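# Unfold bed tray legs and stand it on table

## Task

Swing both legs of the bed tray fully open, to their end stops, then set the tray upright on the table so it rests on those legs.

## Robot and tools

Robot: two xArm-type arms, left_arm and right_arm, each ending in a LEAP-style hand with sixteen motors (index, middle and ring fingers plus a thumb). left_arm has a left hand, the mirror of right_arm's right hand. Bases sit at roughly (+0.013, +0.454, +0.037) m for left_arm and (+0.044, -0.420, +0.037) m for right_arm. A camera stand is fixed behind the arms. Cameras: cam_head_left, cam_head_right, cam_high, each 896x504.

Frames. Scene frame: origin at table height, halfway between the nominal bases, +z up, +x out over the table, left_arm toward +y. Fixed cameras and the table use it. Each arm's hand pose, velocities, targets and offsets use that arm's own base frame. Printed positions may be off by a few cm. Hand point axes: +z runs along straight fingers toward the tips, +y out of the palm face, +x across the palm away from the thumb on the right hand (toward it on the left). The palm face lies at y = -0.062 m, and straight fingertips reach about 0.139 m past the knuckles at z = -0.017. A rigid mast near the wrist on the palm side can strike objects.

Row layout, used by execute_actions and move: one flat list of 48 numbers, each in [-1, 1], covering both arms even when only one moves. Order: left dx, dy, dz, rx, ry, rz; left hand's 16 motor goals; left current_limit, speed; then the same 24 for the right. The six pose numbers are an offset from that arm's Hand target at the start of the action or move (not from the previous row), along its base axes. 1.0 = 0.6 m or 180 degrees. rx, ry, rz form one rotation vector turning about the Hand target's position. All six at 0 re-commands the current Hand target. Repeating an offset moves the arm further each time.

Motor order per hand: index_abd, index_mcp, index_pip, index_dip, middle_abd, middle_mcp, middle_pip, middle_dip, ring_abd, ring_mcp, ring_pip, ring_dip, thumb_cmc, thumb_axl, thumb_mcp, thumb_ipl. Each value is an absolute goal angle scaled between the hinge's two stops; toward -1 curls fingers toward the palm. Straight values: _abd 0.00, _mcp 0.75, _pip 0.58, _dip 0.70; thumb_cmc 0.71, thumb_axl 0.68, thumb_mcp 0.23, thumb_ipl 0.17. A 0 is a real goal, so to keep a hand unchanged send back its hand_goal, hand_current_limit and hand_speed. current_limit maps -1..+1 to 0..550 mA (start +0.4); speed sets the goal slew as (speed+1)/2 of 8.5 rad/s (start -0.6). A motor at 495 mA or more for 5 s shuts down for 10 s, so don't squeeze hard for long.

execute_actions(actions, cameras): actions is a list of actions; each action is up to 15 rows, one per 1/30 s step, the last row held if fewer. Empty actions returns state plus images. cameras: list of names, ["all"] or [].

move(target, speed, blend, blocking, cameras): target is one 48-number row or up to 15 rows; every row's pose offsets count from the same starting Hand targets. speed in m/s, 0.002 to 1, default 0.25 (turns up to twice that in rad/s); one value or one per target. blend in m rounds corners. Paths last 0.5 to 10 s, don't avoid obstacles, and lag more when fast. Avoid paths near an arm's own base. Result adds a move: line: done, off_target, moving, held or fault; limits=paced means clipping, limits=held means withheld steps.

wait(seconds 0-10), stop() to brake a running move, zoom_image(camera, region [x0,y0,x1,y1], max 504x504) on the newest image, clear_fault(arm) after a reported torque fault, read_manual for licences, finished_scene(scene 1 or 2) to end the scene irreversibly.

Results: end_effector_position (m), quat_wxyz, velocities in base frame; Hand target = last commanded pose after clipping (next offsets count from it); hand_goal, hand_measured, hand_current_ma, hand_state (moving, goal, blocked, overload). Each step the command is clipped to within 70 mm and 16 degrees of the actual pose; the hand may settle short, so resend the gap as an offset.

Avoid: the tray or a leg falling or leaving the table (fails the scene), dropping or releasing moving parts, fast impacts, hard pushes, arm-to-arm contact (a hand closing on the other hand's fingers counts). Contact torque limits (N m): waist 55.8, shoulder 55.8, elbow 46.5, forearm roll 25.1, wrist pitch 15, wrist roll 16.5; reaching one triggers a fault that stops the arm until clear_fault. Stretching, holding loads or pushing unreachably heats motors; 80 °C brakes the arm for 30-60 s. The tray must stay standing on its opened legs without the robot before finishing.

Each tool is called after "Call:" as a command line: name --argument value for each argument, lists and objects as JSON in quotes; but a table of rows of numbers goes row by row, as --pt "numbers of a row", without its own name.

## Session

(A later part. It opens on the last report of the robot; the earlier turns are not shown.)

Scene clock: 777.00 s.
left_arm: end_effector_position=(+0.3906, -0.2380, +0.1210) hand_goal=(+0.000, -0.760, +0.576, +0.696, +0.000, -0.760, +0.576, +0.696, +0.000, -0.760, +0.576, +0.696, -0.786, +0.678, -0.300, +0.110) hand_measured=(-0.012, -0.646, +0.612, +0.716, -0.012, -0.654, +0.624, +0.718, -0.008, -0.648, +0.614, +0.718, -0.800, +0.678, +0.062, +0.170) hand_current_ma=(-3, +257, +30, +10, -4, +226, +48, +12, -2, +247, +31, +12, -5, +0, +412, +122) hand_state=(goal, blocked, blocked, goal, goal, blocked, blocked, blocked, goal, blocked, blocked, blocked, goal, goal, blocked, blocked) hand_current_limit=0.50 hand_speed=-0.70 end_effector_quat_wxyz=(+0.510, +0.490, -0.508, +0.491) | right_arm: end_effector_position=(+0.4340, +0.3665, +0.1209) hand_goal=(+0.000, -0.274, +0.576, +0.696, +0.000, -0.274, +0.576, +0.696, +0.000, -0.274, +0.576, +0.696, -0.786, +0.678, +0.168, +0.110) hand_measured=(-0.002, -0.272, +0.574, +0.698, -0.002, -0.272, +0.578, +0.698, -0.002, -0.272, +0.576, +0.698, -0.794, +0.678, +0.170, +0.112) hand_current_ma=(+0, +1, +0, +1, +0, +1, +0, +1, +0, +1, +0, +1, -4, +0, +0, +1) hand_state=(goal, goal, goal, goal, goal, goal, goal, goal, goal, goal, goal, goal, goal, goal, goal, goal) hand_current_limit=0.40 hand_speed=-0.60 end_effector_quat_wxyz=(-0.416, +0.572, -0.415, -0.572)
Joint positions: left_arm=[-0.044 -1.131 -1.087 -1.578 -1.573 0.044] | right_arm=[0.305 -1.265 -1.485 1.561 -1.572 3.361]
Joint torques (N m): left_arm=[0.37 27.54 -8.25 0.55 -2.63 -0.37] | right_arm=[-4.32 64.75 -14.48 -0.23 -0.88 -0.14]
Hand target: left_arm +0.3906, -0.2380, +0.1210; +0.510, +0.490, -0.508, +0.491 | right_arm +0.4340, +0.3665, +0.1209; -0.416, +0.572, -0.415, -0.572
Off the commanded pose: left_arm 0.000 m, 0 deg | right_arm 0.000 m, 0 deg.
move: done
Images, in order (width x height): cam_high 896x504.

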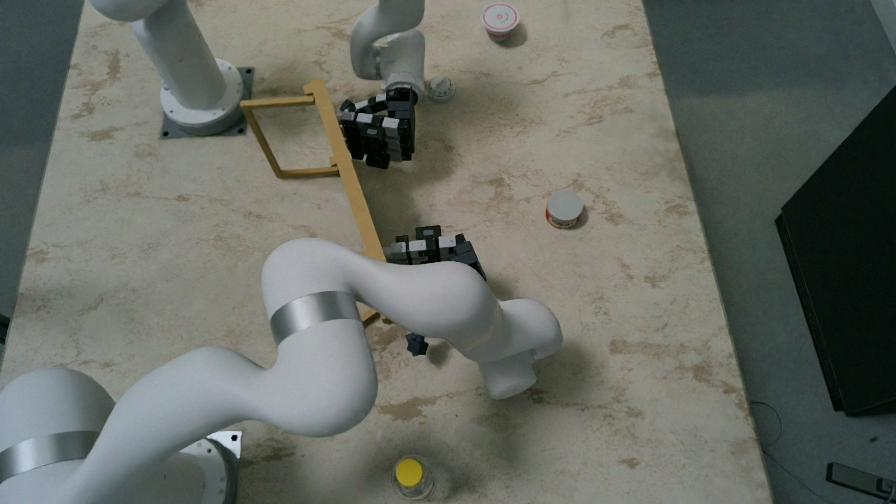

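Call:
move --target '[0,0,0,0,0,0, 0,-0.76,0.576,0.696,0,-0.76,0.576,0.696,0,-0.76,0.576,0.696,-0.786,0.678,-0.3,0.11,0.5,-0.7, -0.0095,-0.0031,0,0,0,0, 0,-0.274,0.576,0.696,0,-0.274,0.576,0.696,0,-0.274,0.576,0.696,-0.786,0.678,0.168,0.11,0.4,-0.6]' --speed 0.03 --cameras '["cam_high"]'

Call:
zoom_image --camera "cam_high" --region '[240, 60, 580, 400]'

Scene clock: 780.03 s.
left_arm: end_effector_position=(+0.3906, -0.2380, +0.1210) hand_goal=(+0.000, -0.760, +0.576, +0.696, +0.000, -0.760, +0.576, +0.696, +0.000, -0.760, +0.576, +0.696, -0.786, +0.678, -0.300, +0.110) hand_measured=(-0.012, -0.646, +0.612, +0.716, -0.012, -0.654, +0.624, +0.718, -0.008, -0.648, +0.614, +0.718, -0.800, +0.678, +0.062, +0.170) hand_current_ma=(-3, +257, +30, +10, -4, +226, +48, +12, -2, +247, +31, +12, -5, +0, +413, +122) hand_state=(goal, blocked, blocked, goal, goal, blocked, blocked, blocked, goal, blocked, blocked, blocked, goal, goal, blocked, blocked) hand_current_limit=0.50 hand_speed=-0.70 end_effector_quat_wxyz=(+0.510, +0.490, -0.508, +0.491) | right_arm: end_effector_position=(+0.4283, +0.3646, +0.1209) hand_goal=(+0.000, -0.274, +0.576, +0.696, +0.000, -0.274, +0.576, +0.696, +0.000, -0.274, +0.576, +0.696, -0.786, +0.678, +0.168, +0.110) hand_measured=(-0.002, -0.272, +0.574, +0.698, -0.002, -0.272, +0.578, +0.698, -0.002, -0.272, +0.576, +0.698, -0.794, +0.678, +0.170, +0.112) hand_current_ma=(+0, +1, +0, +1, +0, +1, +0, +1, +0, +1, +0, +1, -4, +0, +0, +1) hand_state=(goal, goal, goal, goal, goal, goal, goal, goal, goal, goal, goal, goal, goal, goal, goal, goal) hand_current_limit=0.40 hand_speed=-0.60 end_effector_quat_wxyz=(-0.416, +0.572, -0.415, -0.572)
Joint positions: left_arm=[-0.044 -1.131 -1.087 -1.578 -1.573 0.044] | right_arm=[0.305 -1.257 -1.463 1.561 -1.572 3.348]
Joint torques (N m): left_arm=[0.49 27.42 -7.89 0.37 -2.67 -0.31] | right_arm=[-4.52 64.32 -13.86 -0.04 -0.81 -0.27]
Hand target: left_arm +0.3906, -0.2380, +0.1210; +0.510, +0.490, -0.508, +0.491 | right_arm +0.4283, +0.3646, +0.1209; -0.416, +0.572, -0.415, -0.572
Off the commanded pose: left_arm 0.000 m, 0 deg | right_arm 0.000 m, 0 deg.
move: done
Images, in order (width x height): cam_high 896x504.

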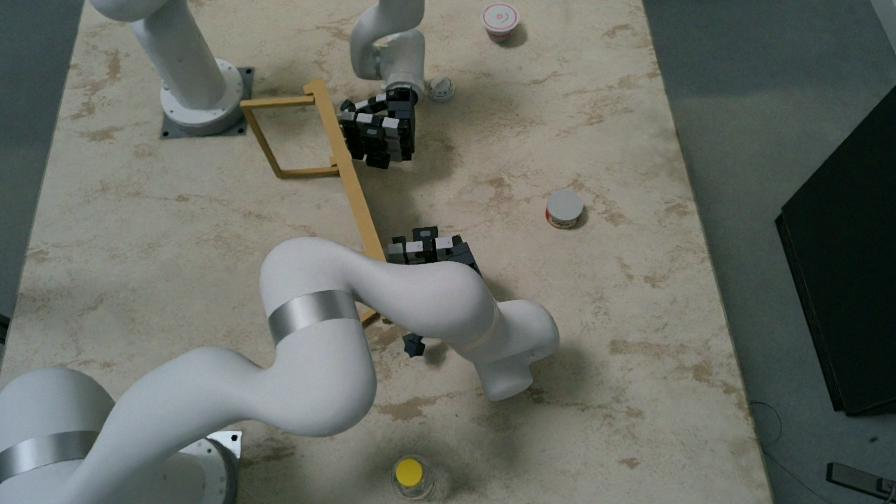

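Scaled by 1.482 from the camera's 896x504 image, which has a finer 1280x720 frame.

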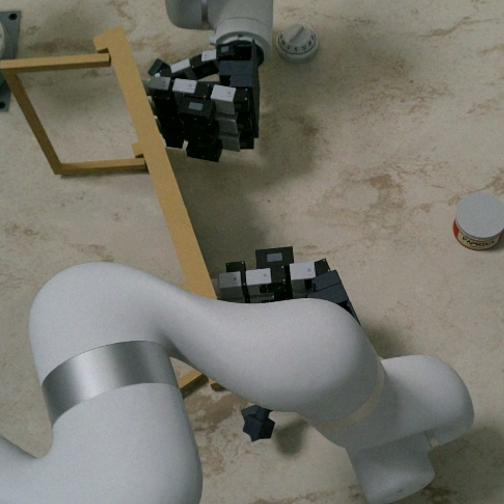

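Call:
move --target '[0,0,0,0,0,0, 0,-0.76,0.576,0.696,0,-0.76,0.576,0.696,0,-0.76,0.576,0.696,-0.786,0.678,-0.3,0.11,0.5,-0.7, -0.0064,-0.0021,0,0,0,0, 0,-0.274,0.576,0.696,0,-0.274,0.576,0.696,0,-0.274,0.576,0.696,-0.786,0.678,0.168,0.11,0.4,-0.6]' --speed 0.03 --cameras '["cam_high"]'

Call:
zoom_image --camera "cam_high" --region '[240, 60, 580, 400]'

Scene clock: 783.80 s.
left_arm: end_effector_position=(+0.3906, -0.2380, +0.1210) hand_goal=(+0.000, -0.760, +0.576, +0.696, +0.000, -0.760, +0.576, +0.696, +0.000, -0.760, +0.576, +0.696, -0.786, +0.678, -0.300, +0.110) hand_measured=(-0.010, -0.648, +0.612, +0.716, -0.012, -0.656, +0.624, +0.718, -0.006, -0.650, +0.614, +0.718, -0.798, +0.678, +0.062, +0.170) hand_current_ma=(-2, +252, +30, +10, -3, +220, +48, +12, -1, +239, +31, +12, -4, +0, +413, +122) hand_state=(goal, blocked, blocked, goal, goal, blocked, blocked, blocked, goal, blocked, blocked, blocked, goal, goal, blocked, blocked) hand_current_limit=0.50 hand_speed=-0.70 end_effector_quat_wxyz=(+0.510, +0.490, -0.508, +0.491) | right_arm: end_effector_position=(+0.4245, +0.3634, +0.1209) hand_goal=(+0.000, -0.274, +0.576, +0.696, +0.000, -0.274, +0.576, +0.696, +0.000, -0.274, +0.576, +0.696, -0.786, +0.678, +0.168, +0.110) hand_measured=(-0.002, -0.272, +0.574, +0.698, -0.002, -0.272, +0.578, +0.698, -0.002, -0.270, +0.578, +0.698, -0.794, +0.678, +0.170, +0.112) hand_current_ma=(+0, +1, +0, +1, +0, +1, +0, +1, +0, +2, +0, +1, -4, +0, +0, +1) hand_state=(goal, goal, goal, goal, goal, goal, goal, goal, goal, goal, goal, goal, goal, goal, goal, goal) hand_current_limit=0.40 hand_speed=-0.60 end_effector_quat_wxyz=(-0.416, +0.572, -0.415, -0.572)
Joint positions: left_arm=[-0.044 -1.131 -1.087 -1.578 -1.573 0.044] | right_arm=[0.305 -1.251 -1.449 1.561 -1.572 3.339]
Joint torques (N m): left_arm=[0.68 27.53 -8.08 0.07 -2.71 -0.35] | right_arm=[-4.68 63.42 -13.26 -0.68 -0.9 -0.13]
Hand target: left_arm +0.3906, -0.2380, +0.1210; +0.510, +0.490, -0.508, +0.491 | right_arm +0.4245, +0.3634, +0.1209; -0.416, +0.572, -0.415, -0.572
Off the commanded pose: left_arm 0.000 m, 0 deg | right_arm 0.000 m, 0 deg.
move: done
Images, in order (width x height): cam_high 896x504.

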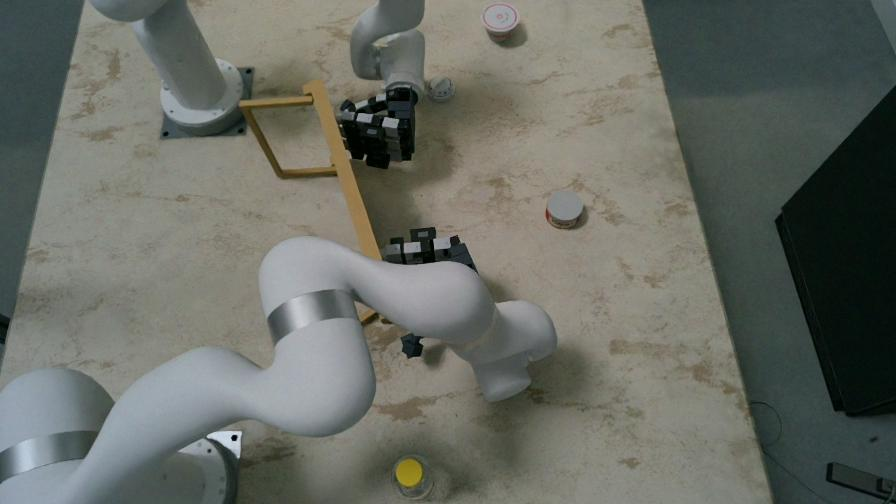

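Scaled by 1.482 from the camera's 896x504 image, which has a finer 1280x720 frame.

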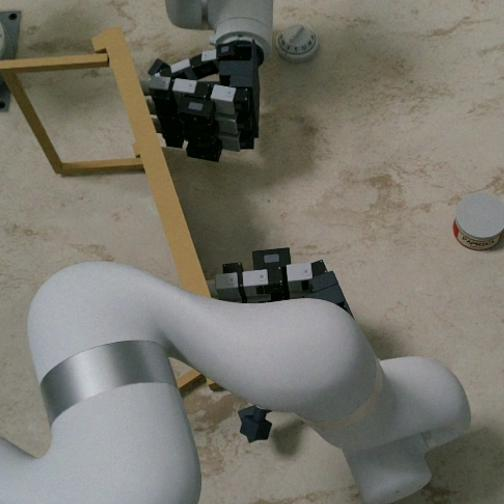

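Call:
move --pt "0 0 0 0 0 0 0 -0.76 0.576 0.696 0 -0.76 0.576 0.696 0 -0.76 0.576 0.696 -0.786 0.678 -0.3 0.11 0.5 -0.7 -0.0802 -0.0273 0 0 0 -0.0472 0 -0.274 0.576 0.696 0 -0.274 0.576 0.696 0 -0.274 0.576 0.696 -0.786 0.678 0.168 0.11 0.4 -0.6" --pt "0 0 0 0 0 0 0 -0.76 0.576 0.696 0 -0.76 0.576 0.696 0 -0.76 0.576 0.696 -0.786 0.678 -0.3 0.11 0.5 -0.7 -0.1633 -0.0425 0 0 0 -0.0928 0 -0.274 0.576 0.696 0 -0.274 0.576 0.696 0 -0.274 0.576 0.696 -0.786 0.678 0.168 0.11 0.4 -0.6" --speed 0.05 --blend '[0.01,0]' --cameras '["all"]'

Call:
zoom_image --camera "cam_high" --region '[200, 60, 540, 400]'

Call:
zoom_image --camera "cam_head_right" --region '[340, 160, 640, 420]'

Scene clock: 798.10 s.
left_arm: end_effector_position=(+0.3906, -0.2380, +0.1210) hand_goal=(+0.000, -0.760, +0.576, +0.696, +0.000, -0.760, +0.576, +0.696, +0.000, -0.760, +0.576, +0.696, -0.786, +0.678, -0.300, +0.110) hand_measured=(-0.008, -0.758, +0.578, +0.700, -0.006, -0.672, +0.624, +0.718, +0.000, -0.662, +0.614, +0.718, -0.790, +0.678, +0.054, +0.170) hand_current_ma=(-1, +0, +0, +0, -1, +165, +48, +12, +0, +197, +33, +13, -1, +0, +412, +122) hand_state=(goal, goal, goal, goal, goal, blocked, blocked, blocked, goal, blocked, blocked, blocked, goal, goal, blocked, blocked) hand_current_limit=0.50 hand_speed=-0.70 end_effector_quat_wxyz=(+0.510, +0.490, -0.508, +0.491) | right_arm: end_effector_position=(+0.3265, +0.3379, +0.1209) hand_goal=(+0.000, -0.274, +0.576, +0.696, +0.000, -0.274, +0.576, +0.696, +0.000, -0.274, +0.576, +0.696, -0.786, +0.678, +0.168, +0.110) hand_measured=(-0.002, -0.272, +0.574, +0.698, -0.002, -0.272, +0.578, +0.698, +0.000, -0.266, +0.580, +0.698, -0.794, +0.678, +0.170, +0.112) hand_current_ma=(+0, +1, +0, +1, +0, +1, +0, +1, +0, +4, +1, +1, -4, +0, +0, +1) hand_state=(goal, goal, goal, goal, goal, goal, goal, goal, goal, goal, goal, goal, goal, goal, goal, goal) hand_current_limit=0.40 hand_speed=-0.60 end_effector_quat_wxyz=(+0.494, -0.506, +0.494, +0.505)
Joint positions: left_arm=[-0.044 -1.131 -1.087 -1.578 -1.573 0.044] | right_arm=[0.28 -1.098 -0.951 1.825 -1.607 2.999]
Joint torques (N m): left_arm=[0.62 27.07 -8.27 0.39 -2.8 0.01] | right_arm=[1.66 54.11 -5.87 0.93 -1.79 -0.1]
Hand target: left_arm +0.3906, -0.2380, +0.1210; +0.510, +0.490, -0.508, +0.491 | right_arm +0.3265, +0.3379, +0.1209; +0.494, -0.506, +0.494, +0.505
Off the commanded pose: left_arm 0.000 m, 0 deg | right_arm 0.000 m, 0 deg.
move: done

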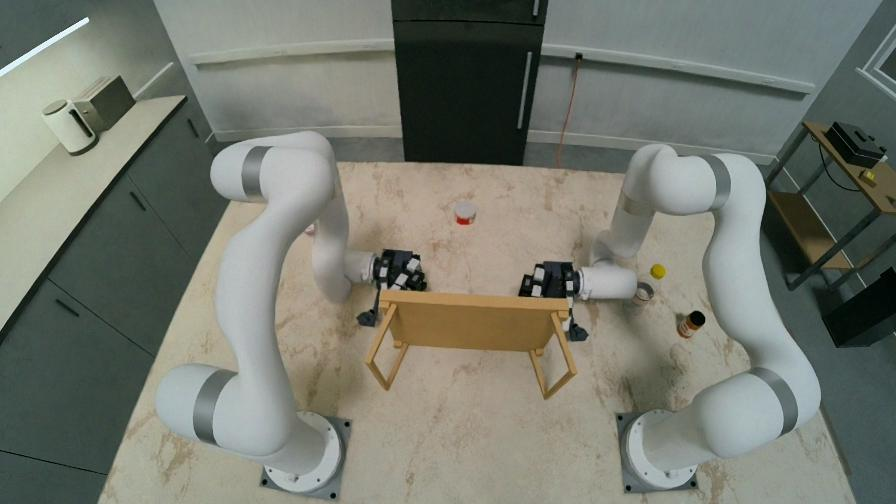

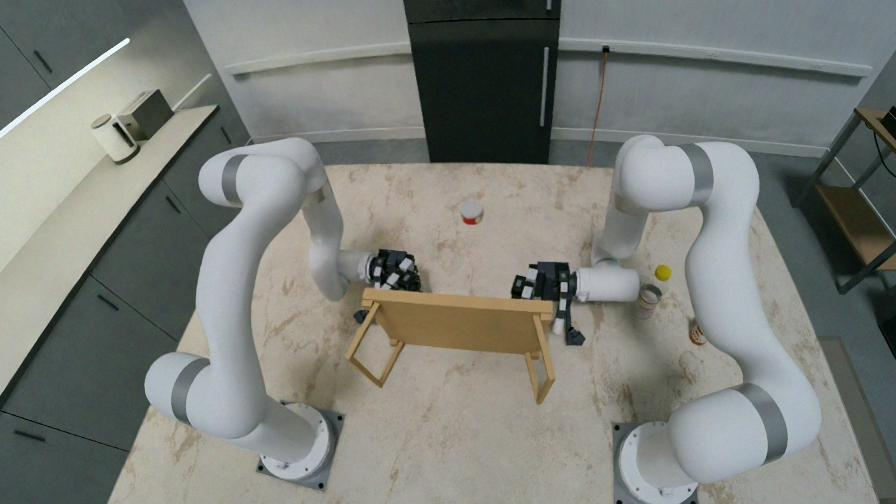

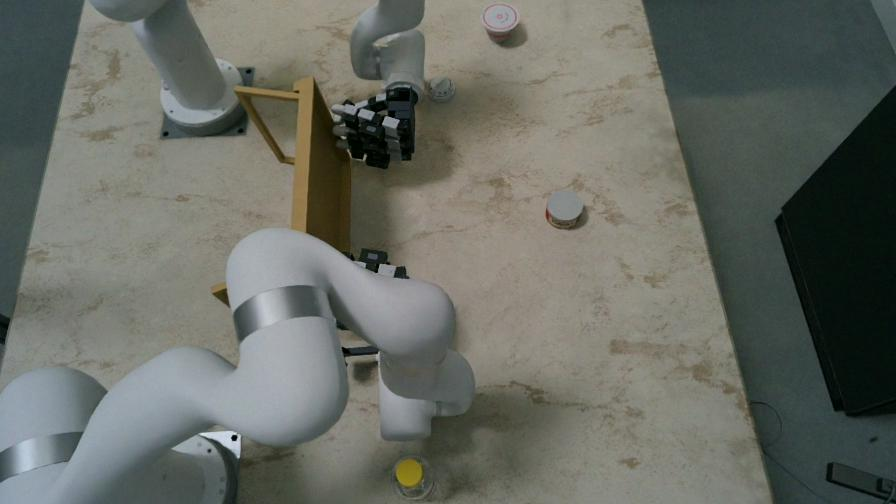

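Scaled by 1.482 from the camera's 896x504 image, which has a finer 1280x720 frame.

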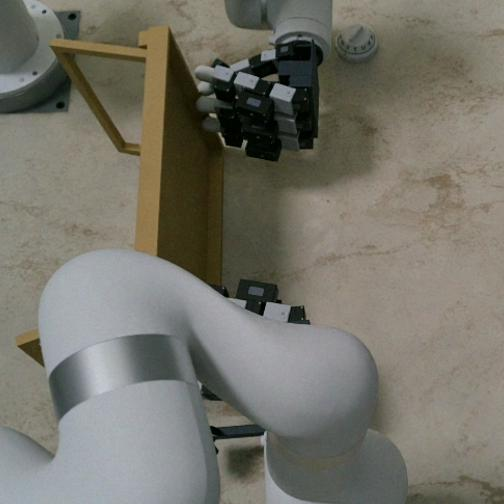

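Scaled by 1.680 from the camera's 896x504 image, which has a finer 1280x720 frame.

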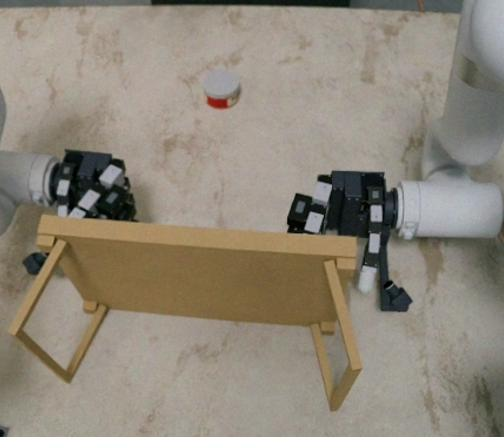

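Call:
move --target '[0,0,0,0,0,0, 0,-0.76,0.576,0.696,0,-0.76,0.576,0.696,0,-0.76,0.576,0.696,-0.786,0.678,-0.3,0.11,0.5,-0.7, -0.005,0,0,0.0006,-0.0306,0, 0,-0.274,0.576,0.696,0,-0.274,0.576,0.696,0,-0.274,0.576,0.696,-0.786,0.678,0.168,0.11,0.4,-0.6]' --speed 0.05

Call:
move --target '[0,0,0,0,0,0, 0,-0.76,0.576,0.696,0,-0.76,0.576,0.696,0,-0.76,0.576,0.696,-0.786,0.678,-0.3,0.11,0.5,-0.7, 0,0,0,0,0,0, 0,-0.66,0.576,0.696,0,-0.66,0.576,0.696,0,-0.66,0.576,0.696,-0.786,0.678,-0.15,0.11,0,-0.7]' --speed 0.05 --cameras '["cam_high","cam_head_right"]'

Call:
zoom_image --camera "cam_head_right" --region '[340, 200, 640, 420]'

Scene clock: 818.03 s.
left_arm: end_effector_position=(+0.3906, -0.2380, +0.1210) hand_goal=(+0.000, -0.760, +0.576, +0.696, +0.000, -0.760, +0.576, +0.696, +0.000, -0.760, +0.576, +0.696, -0.786, +0.678, -0.300, +0.110) hand_measured=(-0.008, -0.758, +0.578, +0.700, -0.006, -0.672, +0.624, +0.718, +0.000, -0.662, +0.614, +0.718, -0.790, +0.678, +0.054, +0.170) hand_current_ma=(-1, +0, +0, +0, -1, +165, +48, +12, +0, +197, +33, +13, -1, +0, +413, +122) hand_state=(goal, goal, goal, goal, goal, blocked, blocked, blocked, goal, blocked, blocked, blocked, goal, goal, blocked, blocked) hand_current_limit=0.50 hand_speed=-0.70 end_effector_quat_wxyz=(+0.510, +0.490, -0.508, +0.491) | right_arm: end_effector_position=(+0.3235, +0.3379, +0.1209) hand_goal=(+0.000, -0.274, +0.576, +0.696, +0.000, -0.274, +0.576, +0.696, +0.000, -0.274, +0.576, +0.696, -0.786, +0.678, +0.168, +0.110) hand_measured=(-0.002, -0.272, +0.574, +0.698, -0.002, -0.272, +0.578, +0.698, -0.002, -0.272, +0.578, +0.698, -0.794, +0.678, +0.170, +0.112) hand_current_ma=(+0, +1, +0, +1, +0, +1, +0, +1, +0, +1, +1, +1, -4, +0, +0, +1) hand_state=(goal, goal, goal, goal, goal, goal, goal, goal, goal, goal, goal, goal, goal, goal, goal, goal) hand_current_limit=0.40 hand_speed=-0.60 end_effector_quat_wxyz=(+0.518, -0.529, +0.469, +0.481)
Joint positions: left_arm=[-0.044 -1.131 -1.087 -1.578 -1.573 0.044] | right_arm=[0.281 -1.075 -0.936 1.826 -1.605 2.91]
Joint torques (N m): left_arm=[0.84 26.93 -8.16 0.34 -2.69 -0.03] | right_arm=[1.38 53.52 -6.05 1.17 -0.85 -0.1]
Hand target: left_arm +0.3906, -0.2380, +0.1210; +0.510, +0.490, -0.508, +0.491 | right_arm +0.3235, +0.3379, +0.1209; +0.518, -0.529, +0.469, +0.481
Off the commanded pose: left_arm 0.000 m, 0 deg | right_arm 0.000 m, 0 deg.
move: done

Scene clock: 818.67 s.
left_arm: end_effector_position=(+0.3906, -0.2380, +0.1210) hand_goal=(+0.000, -0.760, +0.576, +0.696, +0.000, -0.760, +0.576, +0.696, +0.000, -0.760, +0.576, +0.696, -0.786, +0.678, -0.300, +0.110) hand_measured=(-0.008, -0.758, +0.578, +0.700, -0.006, -0.672, +0.624, +0.718, +0.000, -0.662, +0.616, +0.720, -0.790, +0.678, +0.054, +0.170) hand_current_ma=(-1, +0, +0, +0, -1, +165, +48, +12, +0, +197, +35, +14, -1, +0, +413, +122) hand_state=(goal, goal, goal, goal, goal, blocked, blocked, blocked, goal, blocked, blocked, blocked, goal, goal, blocked, blocked) hand_current_limit=0.50 hand_speed=-0.70 end_effector_quat_wxyz=(+0.510, +0.490, -0.508, +0.491) | right_arm: end_effector_position=(+0.3235, +0.3379, +0.1209) hand_goal=(+0.000, -0.660, +0.576, +0.696, +0.000, -0.660, +0.576, +0.696, +0.000, -0.660, +0.576, +0.696, -0.786, +0.678, -0.150, +0.110) hand_measured=(-0.002, -0.416, +0.602, +0.710, -0.002, -0.566, +0.598, +0.706, -0.002, -0.566, +0.600, +0.708, -0.794, +0.678, +0.014, +0.132) hand_current_ma=(+0, +275, +27, +10, +0, +241, +21, +6, +0, +238, +24, +7, -4, +0, +274, +33) hand_state=(goal, blocked, blocked, goal, goal, blocked, blocked, goal, goal, blocked, blocked, goal, goal, goal, blocked, blocked) hand_current_limit=0.00 hand_speed=-0.70 end_effector_quat_wxyz=(+0.518, -0.529, +0.469, +0.481)
Joint positions: left_arm=[-0.044 -1.131 -1.087 -1.578 -1.573 0.044] | right_arm=[0.281 -1.075 -0.936 1.827 -1.605 2.91]
Joint torques (N m): left_arm=[1.49 26.76 -8.01 0.23 -2.7 0] | right_arm=[0.59 50.78 -6 -0.07 -1.01 -0.16]
Hand target: left_arm +0.3906, -0.2380, +0.1210; +0.510, +0.490, -0.508, +0.491 | right_arm +0.3235, +0.3379, +0.1209; +0.518, -0.529, +0.469, +0.481
Off the commanded pose: left_arm 0.000 m, 0 deg | right_arm 0.000 m, 0 deg.
move: done
Images, in order (width x height): cam_head_right 896x504, cam_high 896x504.

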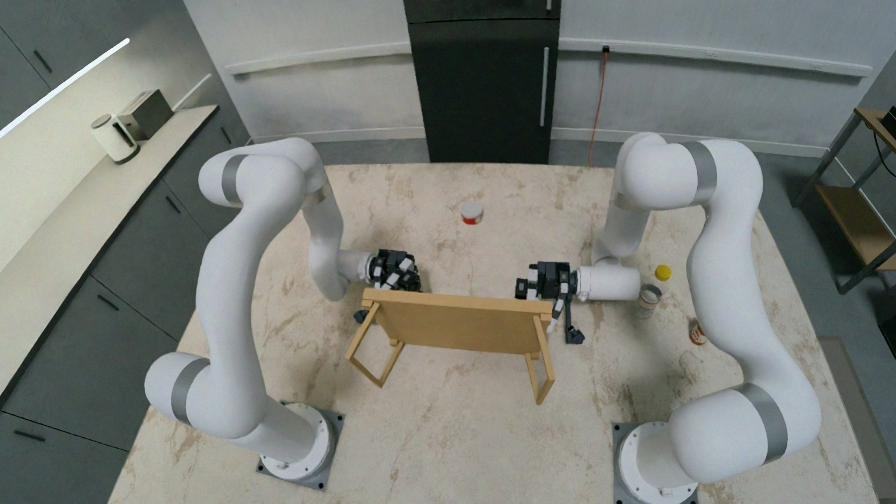

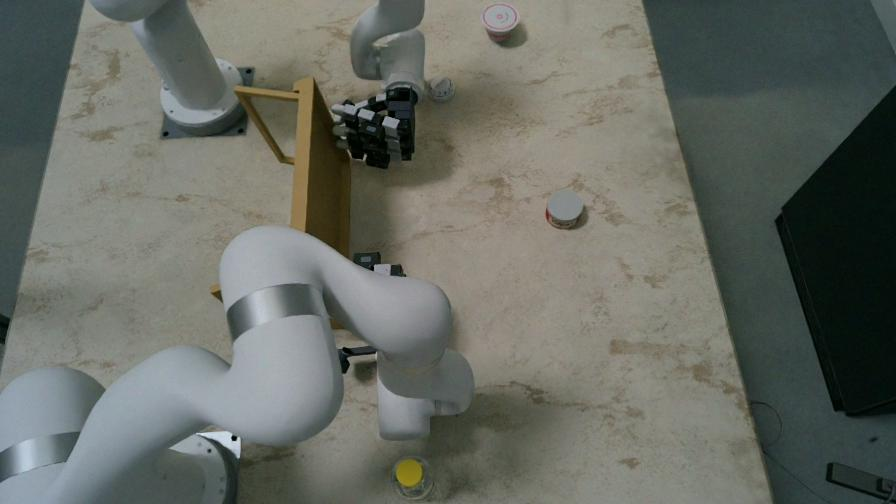

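Scaled by 1.680 from the camera's 896x504 image, which has a finer 1280x720 frame.

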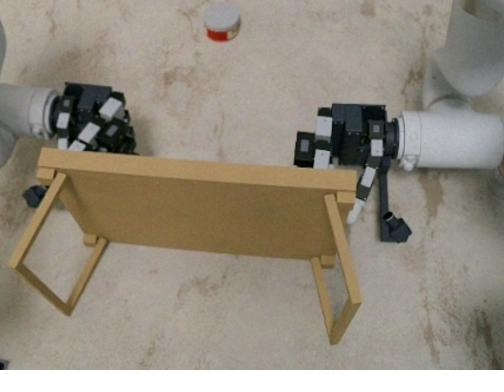

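Call:
move --pt "0 0 0 0 0 0 0 -0.76 0.576 0.696 0 -0.76 0.576 0.696 0 -0.76 0.576 0.696 -0.786 0.678 -0.3 0.11 0.5 -0.7 0 0 0 0 0 0 0 -0.274 0.576 0.696 0 -0.274 0.576 0.696 0 -0.274 0.576 0.696 -0.786 0.678 0.168 0.11 0 -0.6" --pt "0 0 0 0 0 0 0 -0.76 0.576 0.696 0 -0.76 0.576 0.696 0 -0.76 0.576 0.696 -0.786 0.678 -0.3 0.11 0.5 -0.7 0.003 0.015 0 0 0 0 0 -0.274 0.576 0.696 0 -0.274 0.576 0.696 0 -0.274 0.576 0.696 -0.786 0.678 0.168 0.11 0 -0.6" --pt "0 0 0 0 0 0 0 -0.76 0.576 0.696 0 -0.76 0.576 0.696 0 -0.76 0.576 0.696 -0.786 0.678 -0.3 0.11 0.5 -0.7 0.003 0.015 0 0 0 0 0 -0.66 0.576 0.696 0 -0.66 0.576 0.696 0 -0.66 0.576 0.696 -0.786 0.678 -0.15 0.11 0 -0.7" --speed 0.05 --cameras '["cam_high","cam_head_right"]'

Call:
zoom_image --camera "cam_head_right" --region '[470, 240, 620, 370]'

Call:
zoom_image --camera "cam_high" --region '[200, 60, 440, 360]'

Scene clock: 831.33 s.
left_arm: end_effector_position=(+0.3906, -0.2380, +0.1210) hand_goal=(+0.000, -0.760, +0.576, +0.696, +0.000, -0.760, +0.576, +0.696, +0.000, -0.760, +0.576, +0.696, -0.786, +0.678, -0.300, +0.110) hand_measured=(-0.008, -0.758, +0.578, +0.700, -0.006, -0.672, +0.624, +0.718, +0.000, -0.662, +0.616, +0.720, -0.790, +0.678, +0.054, +0.170) hand_current_ma=(-1, +0, +0, +0, -1, +165, +48, +12, +0, +197, +35, +14, -1, +0, +413, +122) hand_state=(goal, goal, goal, goal, goal, blocked, blocked, blocked, goal, blocked, blocked, blocked, goal, goal, blocked, blocked) hand_current_limit=0.50 hand_speed=-0.70 end_effector_quat_wxyz=(+0.510, +0.490, -0.508, +0.491) | right_arm: end_effector_position=(+0.3253, +0.3469, +0.1209) hand_goal=(+0.000, -0.660, +0.576, +0.696, +0.000, -0.660, +0.576, +0.696, +0.000, -0.660, +0.576, +0.696, -0.786, +0.678, -0.150, +0.110) hand_measured=(-0.002, -0.608, +0.586, +0.700, -0.002, -0.608, +0.586, +0.700, -0.002, -0.608, +0.588, +0.702, -0.794, +0.678, +0.072, +0.130) hand_current_ma=(+0, +93, +7, +2, +0, +91, +7, +2, +0, +90, +8, +2, -5, +0, +275, +31) hand_state=(goal, blocked, goal, goal, goal, blocked, goal, goal, goal, blocked, goal, goal, goal, goal, blocked, blocked) hand_current_limit=0.00 hand_speed=-0.70 end_effector_quat_wxyz=(+0.518, -0.529, +0.469, +0.481)
Joint positions: left_arm=[-0.044 -1.131 -1.087 -1.578 -1.573 0.044] | right_arm=[0.3 -1.077 -0.947 1.845 -1.606 2.919]
Joint torques (N m): left_arm=[0.89 27.45 -7.86 -0.01 -2.71 -0.02] | right_arm=[1.34 45.82 -11.58 0.8 -1.7 0.59]
Hand target: left_arm +0.3906, -0.2380, +0.1210; +0.510, +0.490, -0.508, +0.491 | right_arm +0.3253, +0.3469, +0.1209; +0.518, -0.529, +0.469, +0.481
Off the commanded pose: left_arm 0.000 m, 0 deg | right_arm 0.000 m, 0 deg.
move: done
Images, in order (width x height): cam_head_right 896x504, cam_high 896x504.

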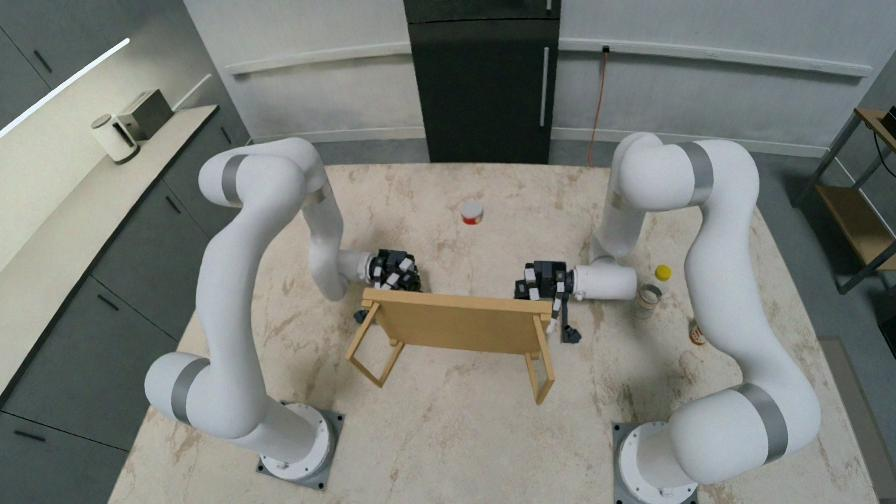

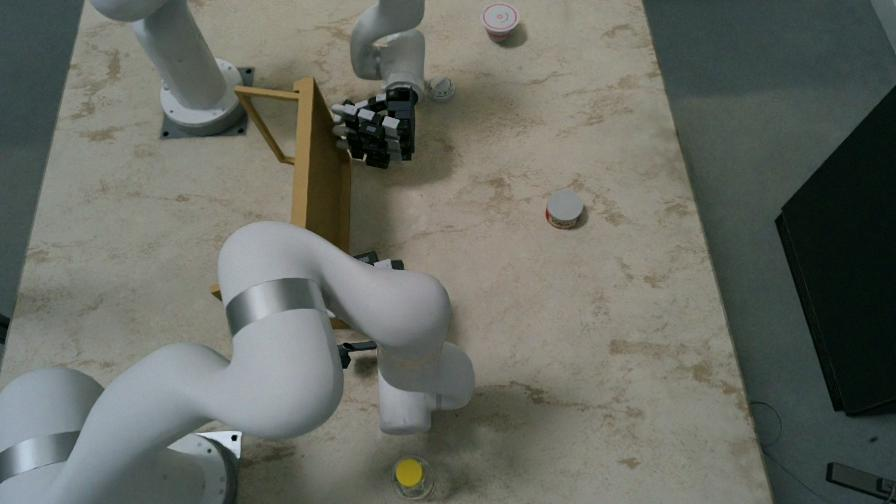

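Scaled by 3.360 from the camera's 896x504 image, which has a finer 1280x720 frame.

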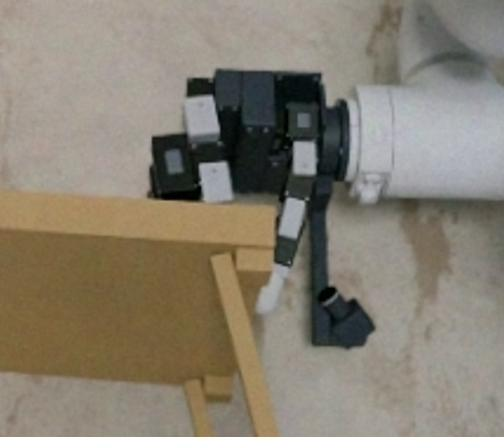

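Scaled by 1.680 from the camera's 896x504 image, which has a finer 1280x720 frame.

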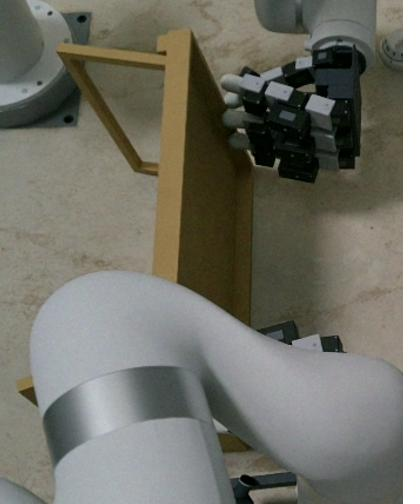

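Call:
move --pt "0 0 0 0 0 0 0 -0.76 0.576 0.696 0 -0.76 0.576 0.696 0 -0.76 0.576 0.696 -0.786 0.678 -0.3 0.11 0.5 -0.7 0 0 0 0 0 0 0 -0.74 0.576 0.696 0 -0.74 0.576 0.696 0 -0.74 0.576 0.696 -0.786 0.678 -0.3 0.11 0.5 -0.7" --pt "0 0 0 0 0 0 0 -0.274 0.576 0.696 0 -0.274 0.576 0.696 0 -0.274 0.576 0.696 -0.786 0.678 0.168 0.11 0 -0.7 0 0 0 0 0 0 0 -0.74 0.576 0.696 0 -0.74 0.576 0.696 0 -0.74 0.576 0.696 -0.786 0.678 -0.3 0.11 0.5 -0.7" --pt "-0.01 0 0 0.0013 -0.0306 0 0 -0.274 0.576 0.696 0 -0.274 0.576 0.696 0 -0.274 0.576 0.696 -0.786 0.678 0.168 0.11 0 -0.7 0 0 0 0 0 0 0 -0.74 0.576 0.696 0 -0.74 0.576 0.696 0 -0.74 0.576 0.696 -0.786 0.678 -0.3 0.11 0.5 -0.7" --speed 0.05 --cameras '["cam_high","cam_head_left"]'

Call:
zoom_image --camera "cam_head_left" --region '[340, 220, 490, 370]'

Call:
zoom_image --camera "cam_high" --region '[200, 60, 440, 360]'

Scene clock: 842.27 s.
left_arm: end_effector_position=(+0.3846, -0.2380, +0.1210) hand_goal=(+0.000, -0.274, +0.576, +0.696, +0.000, -0.274, +0.576, +0.696, +0.000, -0.274, +0.576, +0.696, -0.786, +0.678, +0.168, +0.110) hand_measured=(-0.008, -0.276, +0.578, +0.698, -0.006, -0.276, +0.578, +0.698, -0.002, -0.276, +0.578, +0.698, -0.792, +0.678, +0.166, +0.112) hand_current_ma=(-1, +0, +0, +0, -1, +0, +0, +0, +0, +0, +0, +0, -1, +0, +0, +0) hand_state=(goal, goal, goal, goal, goal, goal, goal, goal, goal, goal, goal, goal, goal, goal, goal, goal) hand_current_limit=0.00 hand_speed=-0.70 end_effector_quat_wxyz=(+0.484, +0.467, -0.533, +0.513) | right_arm: end_effector_position=(+0.3253, +0.3469, +0.1209) hand_goal=(+0.000, -0.740, +0.576, +0.696, +0.000, -0.740, +0.576, +0.696, +0.000, -0.740, +0.576, +0.696, -0.786, +0.678, -0.300, +0.110) hand_measured=(-0.002, -0.626, +0.604, +0.710, -0.002, -0.626, +0.604, +0.710, -0.002, -0.628, +0.606, +0.712, -0.794, +0.678, +0.068, +0.138) hand_current_ma=(+0, +323, +30, +9, +0, +321, +30, +10, +0, +315, +34, +12, -5, +0, +413, +50) hand_state=(goal, blocked, blocked, goal, goal, blocked, blocked, goal, goal, blocked, blocked, goal, goal, goal, blocked, blocked) hand_current_limit=0.50 hand_speed=-0.70 end_effector_quat_wxyz=(+0.518, -0.529, +0.469, +0.481)
Joint positions: left_arm=[-0.044 -1.103 -1.061 -1.579 -1.566 0.138] | right_arm=[0.3 -1.077 -0.947 1.845 -1.606 2.919]
Joint torques (N m): left_arm=[-2.12 28.57 -6.2 -0.46 -1.5 -0.03] | right_arm=[-1.76 52.39 -8.19 0.1 -1.02 0.21]
Hand target: left_arm +0.3846, -0.2380, +0.1210; +0.484, +0.467, -0.533, +0.513 | right_arm +0.3253, +0.3469, +0.1209; +0.518, -0.529, +0.469, +0.481
Off the commanded pose: left_arm 0.000 m, 0 deg | right_arm 0.000 m, 0 deg.
move: done
Images, in order (width x height): cam_head_left 896x504, cam_high 896x504.

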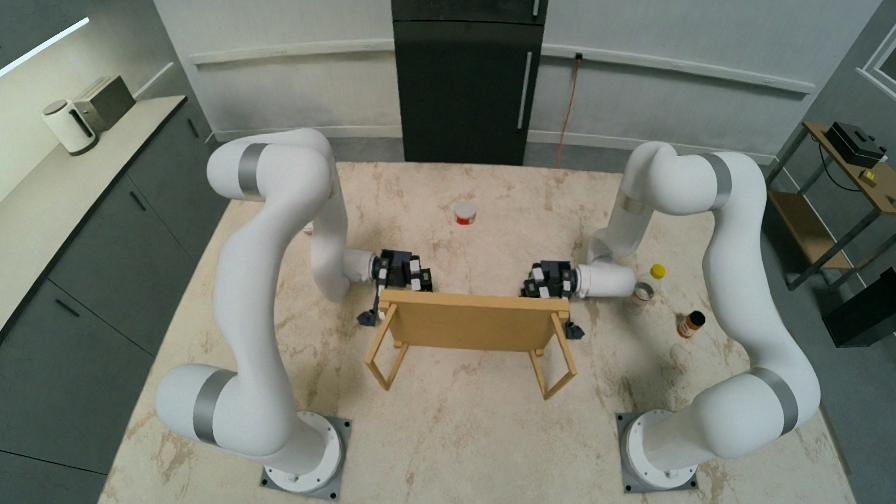

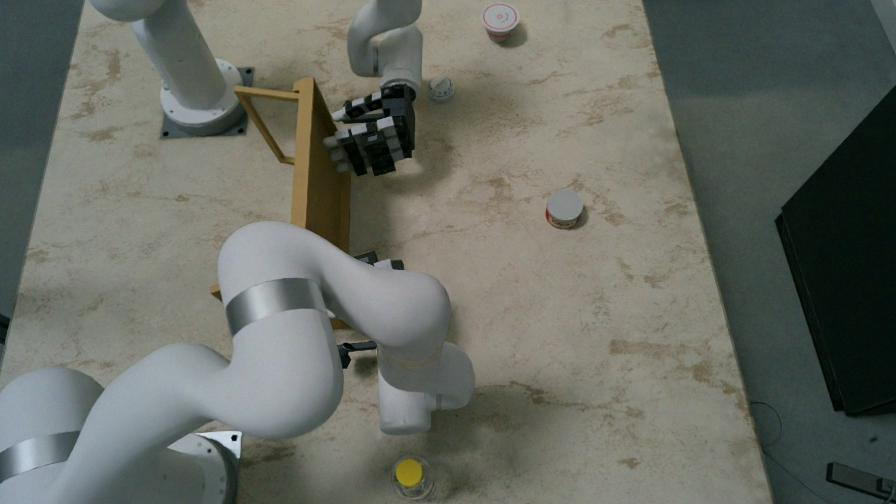

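Scaled by 3.360 from the camera's 896x504 image, which has a finer 1280x720 frame.

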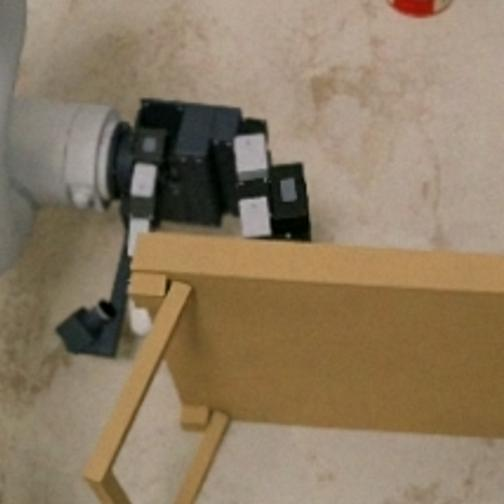

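Scaled by 1.680 from the camera's 896x504 image, which has a finer 1280x720 frame.

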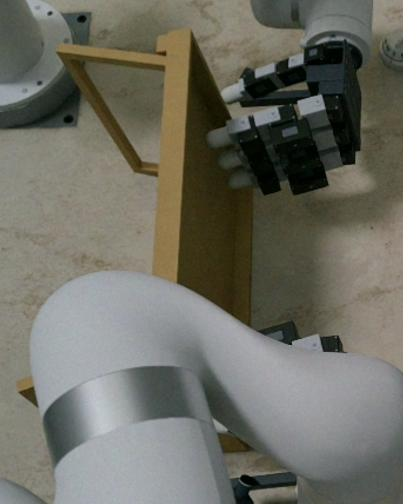

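Call:
move --target '[-0.0083,0,0,0,0,0, 0,-0.274,0.576,0.696,0,-0.274,0.576,0.696,0,-0.274,0.576,0.696,-0.786,0.678,0.168,0.11,0,-0.7, 0,0,0,0,0,0, 0,-0.74,0.576,0.696,0,-0.74,0.576,0.696,0,-0.74,0.576,0.696,-0.786,0.678,-0.3,0.11,0.5,-0.7]' --speed 0.03 --cameras '["cam_high"]'

Call:
zoom_image --camera "cam_high" --region '[200, 60, 440, 360]'

Scene clock: 844.67 s.
left_arm: end_effector_position=(+0.3796, -0.2380, +0.1210) hand_goal=(+0.000, -0.274, +0.576, +0.696, +0.000, -0.274, +0.576, +0.696, +0.000, -0.274, +0.576, +0.696, -0.786, +0.678, +0.168, +0.110) hand_measured=(-0.008, -0.276, +0.578, +0.698, -0.006, -0.276, +0.578, +0.698, -0.002, -0.276, +0.578, +0.698, -0.792, +0.678, +0.166, +0.112) hand_current_ma=(-1, +0, +0, +0, -1, +0, +0, +0, +0, +0, +0, +0, -1, +0, +0, +0) hand_state=(goal, goal, goal, goal, goal, goal, goal, goal, goal, goal, goal, goal, goal, goal, goal, goal) hand_current_limit=0.00 hand_speed=-0.70 end_effector_quat_wxyz=(+0.484, +0.467, -0.533, +0.513) | right_arm: end_effector_position=(+0.3253, +0.3469, +0.1209) hand_goal=(+0.000, -0.740, +0.576, +0.696, +0.000, -0.740, +0.576, +0.696, +0.000, -0.740, +0.576, +0.696, -0.786, +0.678, -0.300, +0.110) hand_measured=(-0.002, -0.626, +0.604, +0.710, -0.002, -0.626, +0.604, +0.710, -0.002, -0.628, +0.606, +0.712, -0.794, +0.678, +0.068, +0.138) hand_current_ma=(+0, +323, +30, +9, +0, +321, +30, +10, +0, +315, +34, +12, -5, +0, +413, +50) hand_state=(goal, blocked, blocked, goal, goal, blocked, blocked, goal, goal, blocked, blocked, goal, goal, goal, blocked, blocked) hand_current_limit=0.50 hand_speed=-0.70 end_effector_quat_wxyz=(+0.518, -0.529, +0.469, +0.481)
Joint positions: left_arm=[-0.045 -1.1 -1.047 -1.579 -1.566 0.148] | right_arm=[0.3 -1.077 -0.947 1.845 -1.606 2.919]
Joint torques (N m): left_arm=[-2.08 28.69 -5.42 -0.44 -2.96 0.01] | right_arm=[-1.64 51.27 -7.81 -0.09 -1.15 0.15]
Hand target: left_arm +0.3796, -0.2380, +0.1210; +0.484, +0.467, -0.533, +0.513 | right_arm +0.3253, +0.3469, +0.1209; +0.518, -0.529, +0.469, +0.481
Off the commanded pose: left_arm 0.000 m, 0 deg | right_arm 0.000 m, 0 deg.
move: done
Images, in order (width x height): cam_high 896x504.

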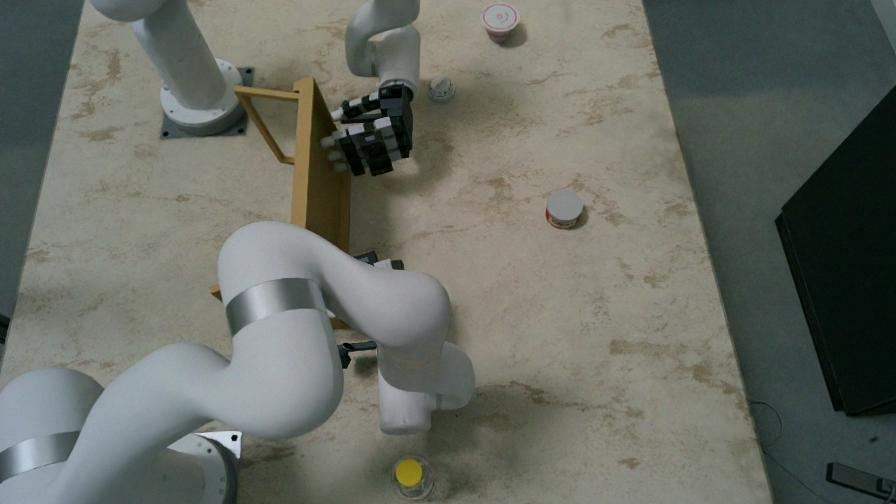

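Scaled by 1.680 from the camera's 896x504 image, which has a finer 1280x720 frame.

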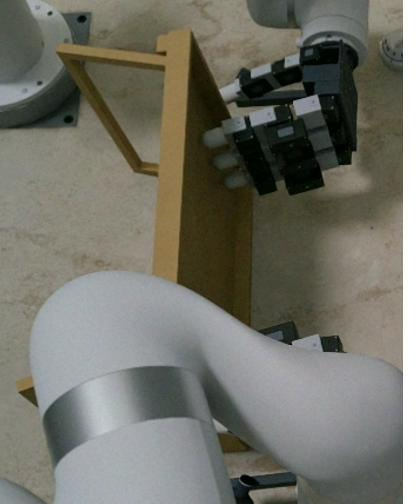

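Call:
move --target '[-0.0067,0,0,0,0,0, 0,-0.274,0.576,0.696,0,-0.274,0.576,0.696,0,-0.274,0.576,0.696,-0.786,0.678,0.168,0.11,0,-0.7, 0,0,0,0,0,0, 0,-0.74,0.576,0.696,0,-0.74,0.576,0.696,0,-0.74,0.576,0.696,-0.786,0.678,-0.3,0.11,0.5,-0.7]' --speed 0.03

Scene clock: 846.93 s.
left_arm: end_effector_position=(+0.3756, -0.2380, +0.1210) hand_goal=(+0.000, -0.274, +0.576, +0.696, +0.000, -0.274, +0.576, +0.696, +0.000, -0.274, +0.576, +0.696, -0.786, +0.678, +0.168, +0.110) hand_measured=(-0.008, -0.276, +0.578, +0.698, -0.006, -0.276, +0.578, +0.698, -0.002, -0.276, +0.578, +0.698, -0.792, +0.678, +0.166, +0.112) hand_current_ma=(-1, +0, +0, +0, -1, +0, +0, +0, +0, +0, +0, +0, -1, +0, +0, +0) hand_state=(goal, goal, goal, goal, goal, goal, goal, goal, goal, goal, goal, goal, goal, goal, goal, goal) hand_current_limit=0.00 hand_speed=-0.70 end_effector_quat_wxyz=(+0.484, +0.467, -0.533, +0.513) | right_arm: end_effector_position=(+0.3253, +0.3469, +0.1209) hand_goal=(+0.000, -0.740, +0.576, +0.696, +0.000, -0.740, +0.576, +0.696, +0.000, -0.740, +0.576, +0.696, -0.786, +0.678, -0.300, +0.110) hand_measured=(-0.002, -0.626, +0.604, +0.710, -0.002, -0.626, +0.604, +0.710, -0.002, -0.628, +0.606, +0.712, -0.794, +0.678, +0.068, +0.138) hand_current_ma=(+0, +323, +30, +10, +0, +321, +30, +10, +0, +315, +35, +12, -5, +0, +412, +50) hand_state=(goal, blocked, blocked, goal, goal, blocked, blocked, goal, goal, blocked, blocked, goal, goal, goal, blocked, blocked) hand_current_limit=0.50 hand_speed=-0.70 end_effector_quat_wxyz=(+0.518, -0.529, +0.469, +0.481)
Joint positions: left_arm=[-0.045 -1.097 -1.036 -1.58 -1.566 0.156] | right_arm=[0.3 -1.077 -0.947 1.845 -1.606 2.919]
Joint torques (N m): left_arm=[-2.79 28.04 -4.52 -0.09 -3.72 -0.15] | right_arm=[-2.05 52.1 -7.86 0.1 -1.13 0.14]
Hand target: left_arm +0.3756, -0.2380, +0.1210; +0.484, +0.467, -0.533, +0.513 | right_arm +0.3253, +0.3469, +0.1209; +0.518, -0.529, +0.469, +0.481
Off the commanded pose: left_arm 0.000 m, 0 deg | right_arm 0.000 m, 0 deg.
move: done

Call:
move --target '[0,0,0,0,0,0, 0,-0.66,0.576,0.696,0,-0.66,0.576,0.696,0,-0.66,0.576,0.696,-0.786,0.678,-0.15,0.11,0,-0.7, 0,0,0,0,0,0, 0,-0.74,0.576,0.696,0,-0.74,0.576,0.696,0,-0.74,0.576,0.696,-0.786,0.678,-0.3,0.11,0.5,-0.7]' --speed 0.03 --cameras '["cam_high","cam_head_left"]'

Call:
zoom_image --camera "cam_high" --region '[200, 60, 440, 360]'

Scene clock: 850.20 s.
left_arm: end_effector_position=(+0.3756, -0.2380, +0.1210) hand_goal=(+0.000, -0.660, +0.576, +0.696, +0.000, -0.660, +0.576, +0.696, +0.000, -0.660, +0.576, +0.696, -0.786, +0.678, -0.150, +0.110) hand_measured=(-0.008, -0.624, +0.582, +0.700, -0.006, -0.626, +0.586, +0.700, -0.002, -0.626, +0.584, +0.700, -0.792, +0.678, +0.092, +0.134) hand_current_ma=(-1, +31, +1, +1, -1, +28, +3, +1, +0, +29, +2, +1, -1, +0, +275, +25) hand_state=(goal, blocked, goal, goal, goal, blocked, goal, goal, goal, blocked, goal, goal, goal, goal, blocked, blocked) hand_current_limit=0.00 hand_speed=-0.70 end_effector_quat_wxyz=(+0.484, +0.467, -0.533, +0.513) | right_arm: end_effector_position=(+0.3253, +0.3469, +0.1209) hand_goal=(+0.000, -0.740, +0.576, +0.696, +0.000, -0.740, +0.576, +0.696, +0.000, -0.740, +0.576, +0.696, -0.786, +0.678, -0.300, +0.110) hand_measured=(-0.002, -0.628, +0.604, +0.710, -0.002, -0.628, +0.604, +0.710, -0.002, -0.630, +0.608, +0.712, -0.794, +0.678, +0.068, +0.140) hand_current_ma=(+0, +313, +31, +10, +0, +311, +32, +11, +0, +307, +37, +13, -5, +0, +413, +54) hand_state=(goal, blocked, blocked, goal, goal, blocked, blocked, goal, goal, blocked, blocked, goal, goal, goal, blocked, blocked) hand_current_limit=0.50 hand_speed=-0.70 end_effector_quat_wxyz=(+0.518, -0.529, +0.469, +0.481)
Joint positions: left_arm=[-0.045 -1.097 -1.036 -1.58 -1.566 0.157] | right_arm=[0.3 -1.077 -0.947 1.845 -1.606 2.919]
Joint torques (N m): left_arm=[-0.22 27.69 -6.95 0.16 -3.33 -0.17] | right_arm=[-1.91 51.51 -8.04 -0.22 -1.15 0.09]
Hand target: left_arm +0.3756, -0.2380, +0.1210; +0.484, +0.467, -0.533, +0.513 | right_arm +0.3253, +0.3469, +0.1209; +0.518, -0.529, +0.469, +0.481
Off the commanded pose: left_arm 0.000 m, 0 deg | right_arm 0.000 m, 0 deg.
move: done
Images, in order (width x height): cam_head_left 896x504, cam_high 896x504.

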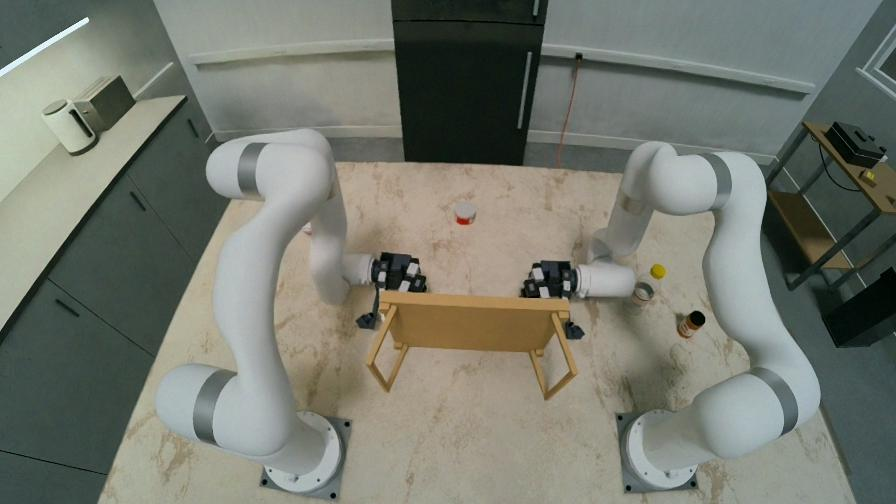

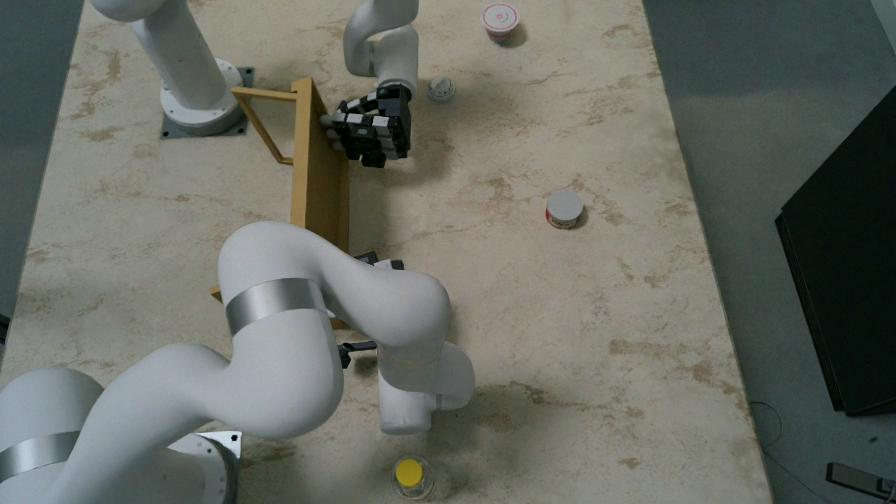

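Scaled by 1.680 from the camera's 896x504 image, which has a finer 1280x720 frame.

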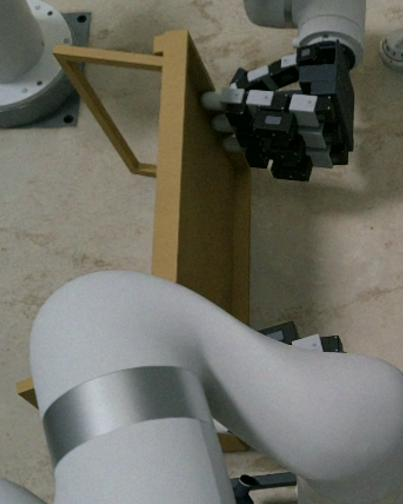

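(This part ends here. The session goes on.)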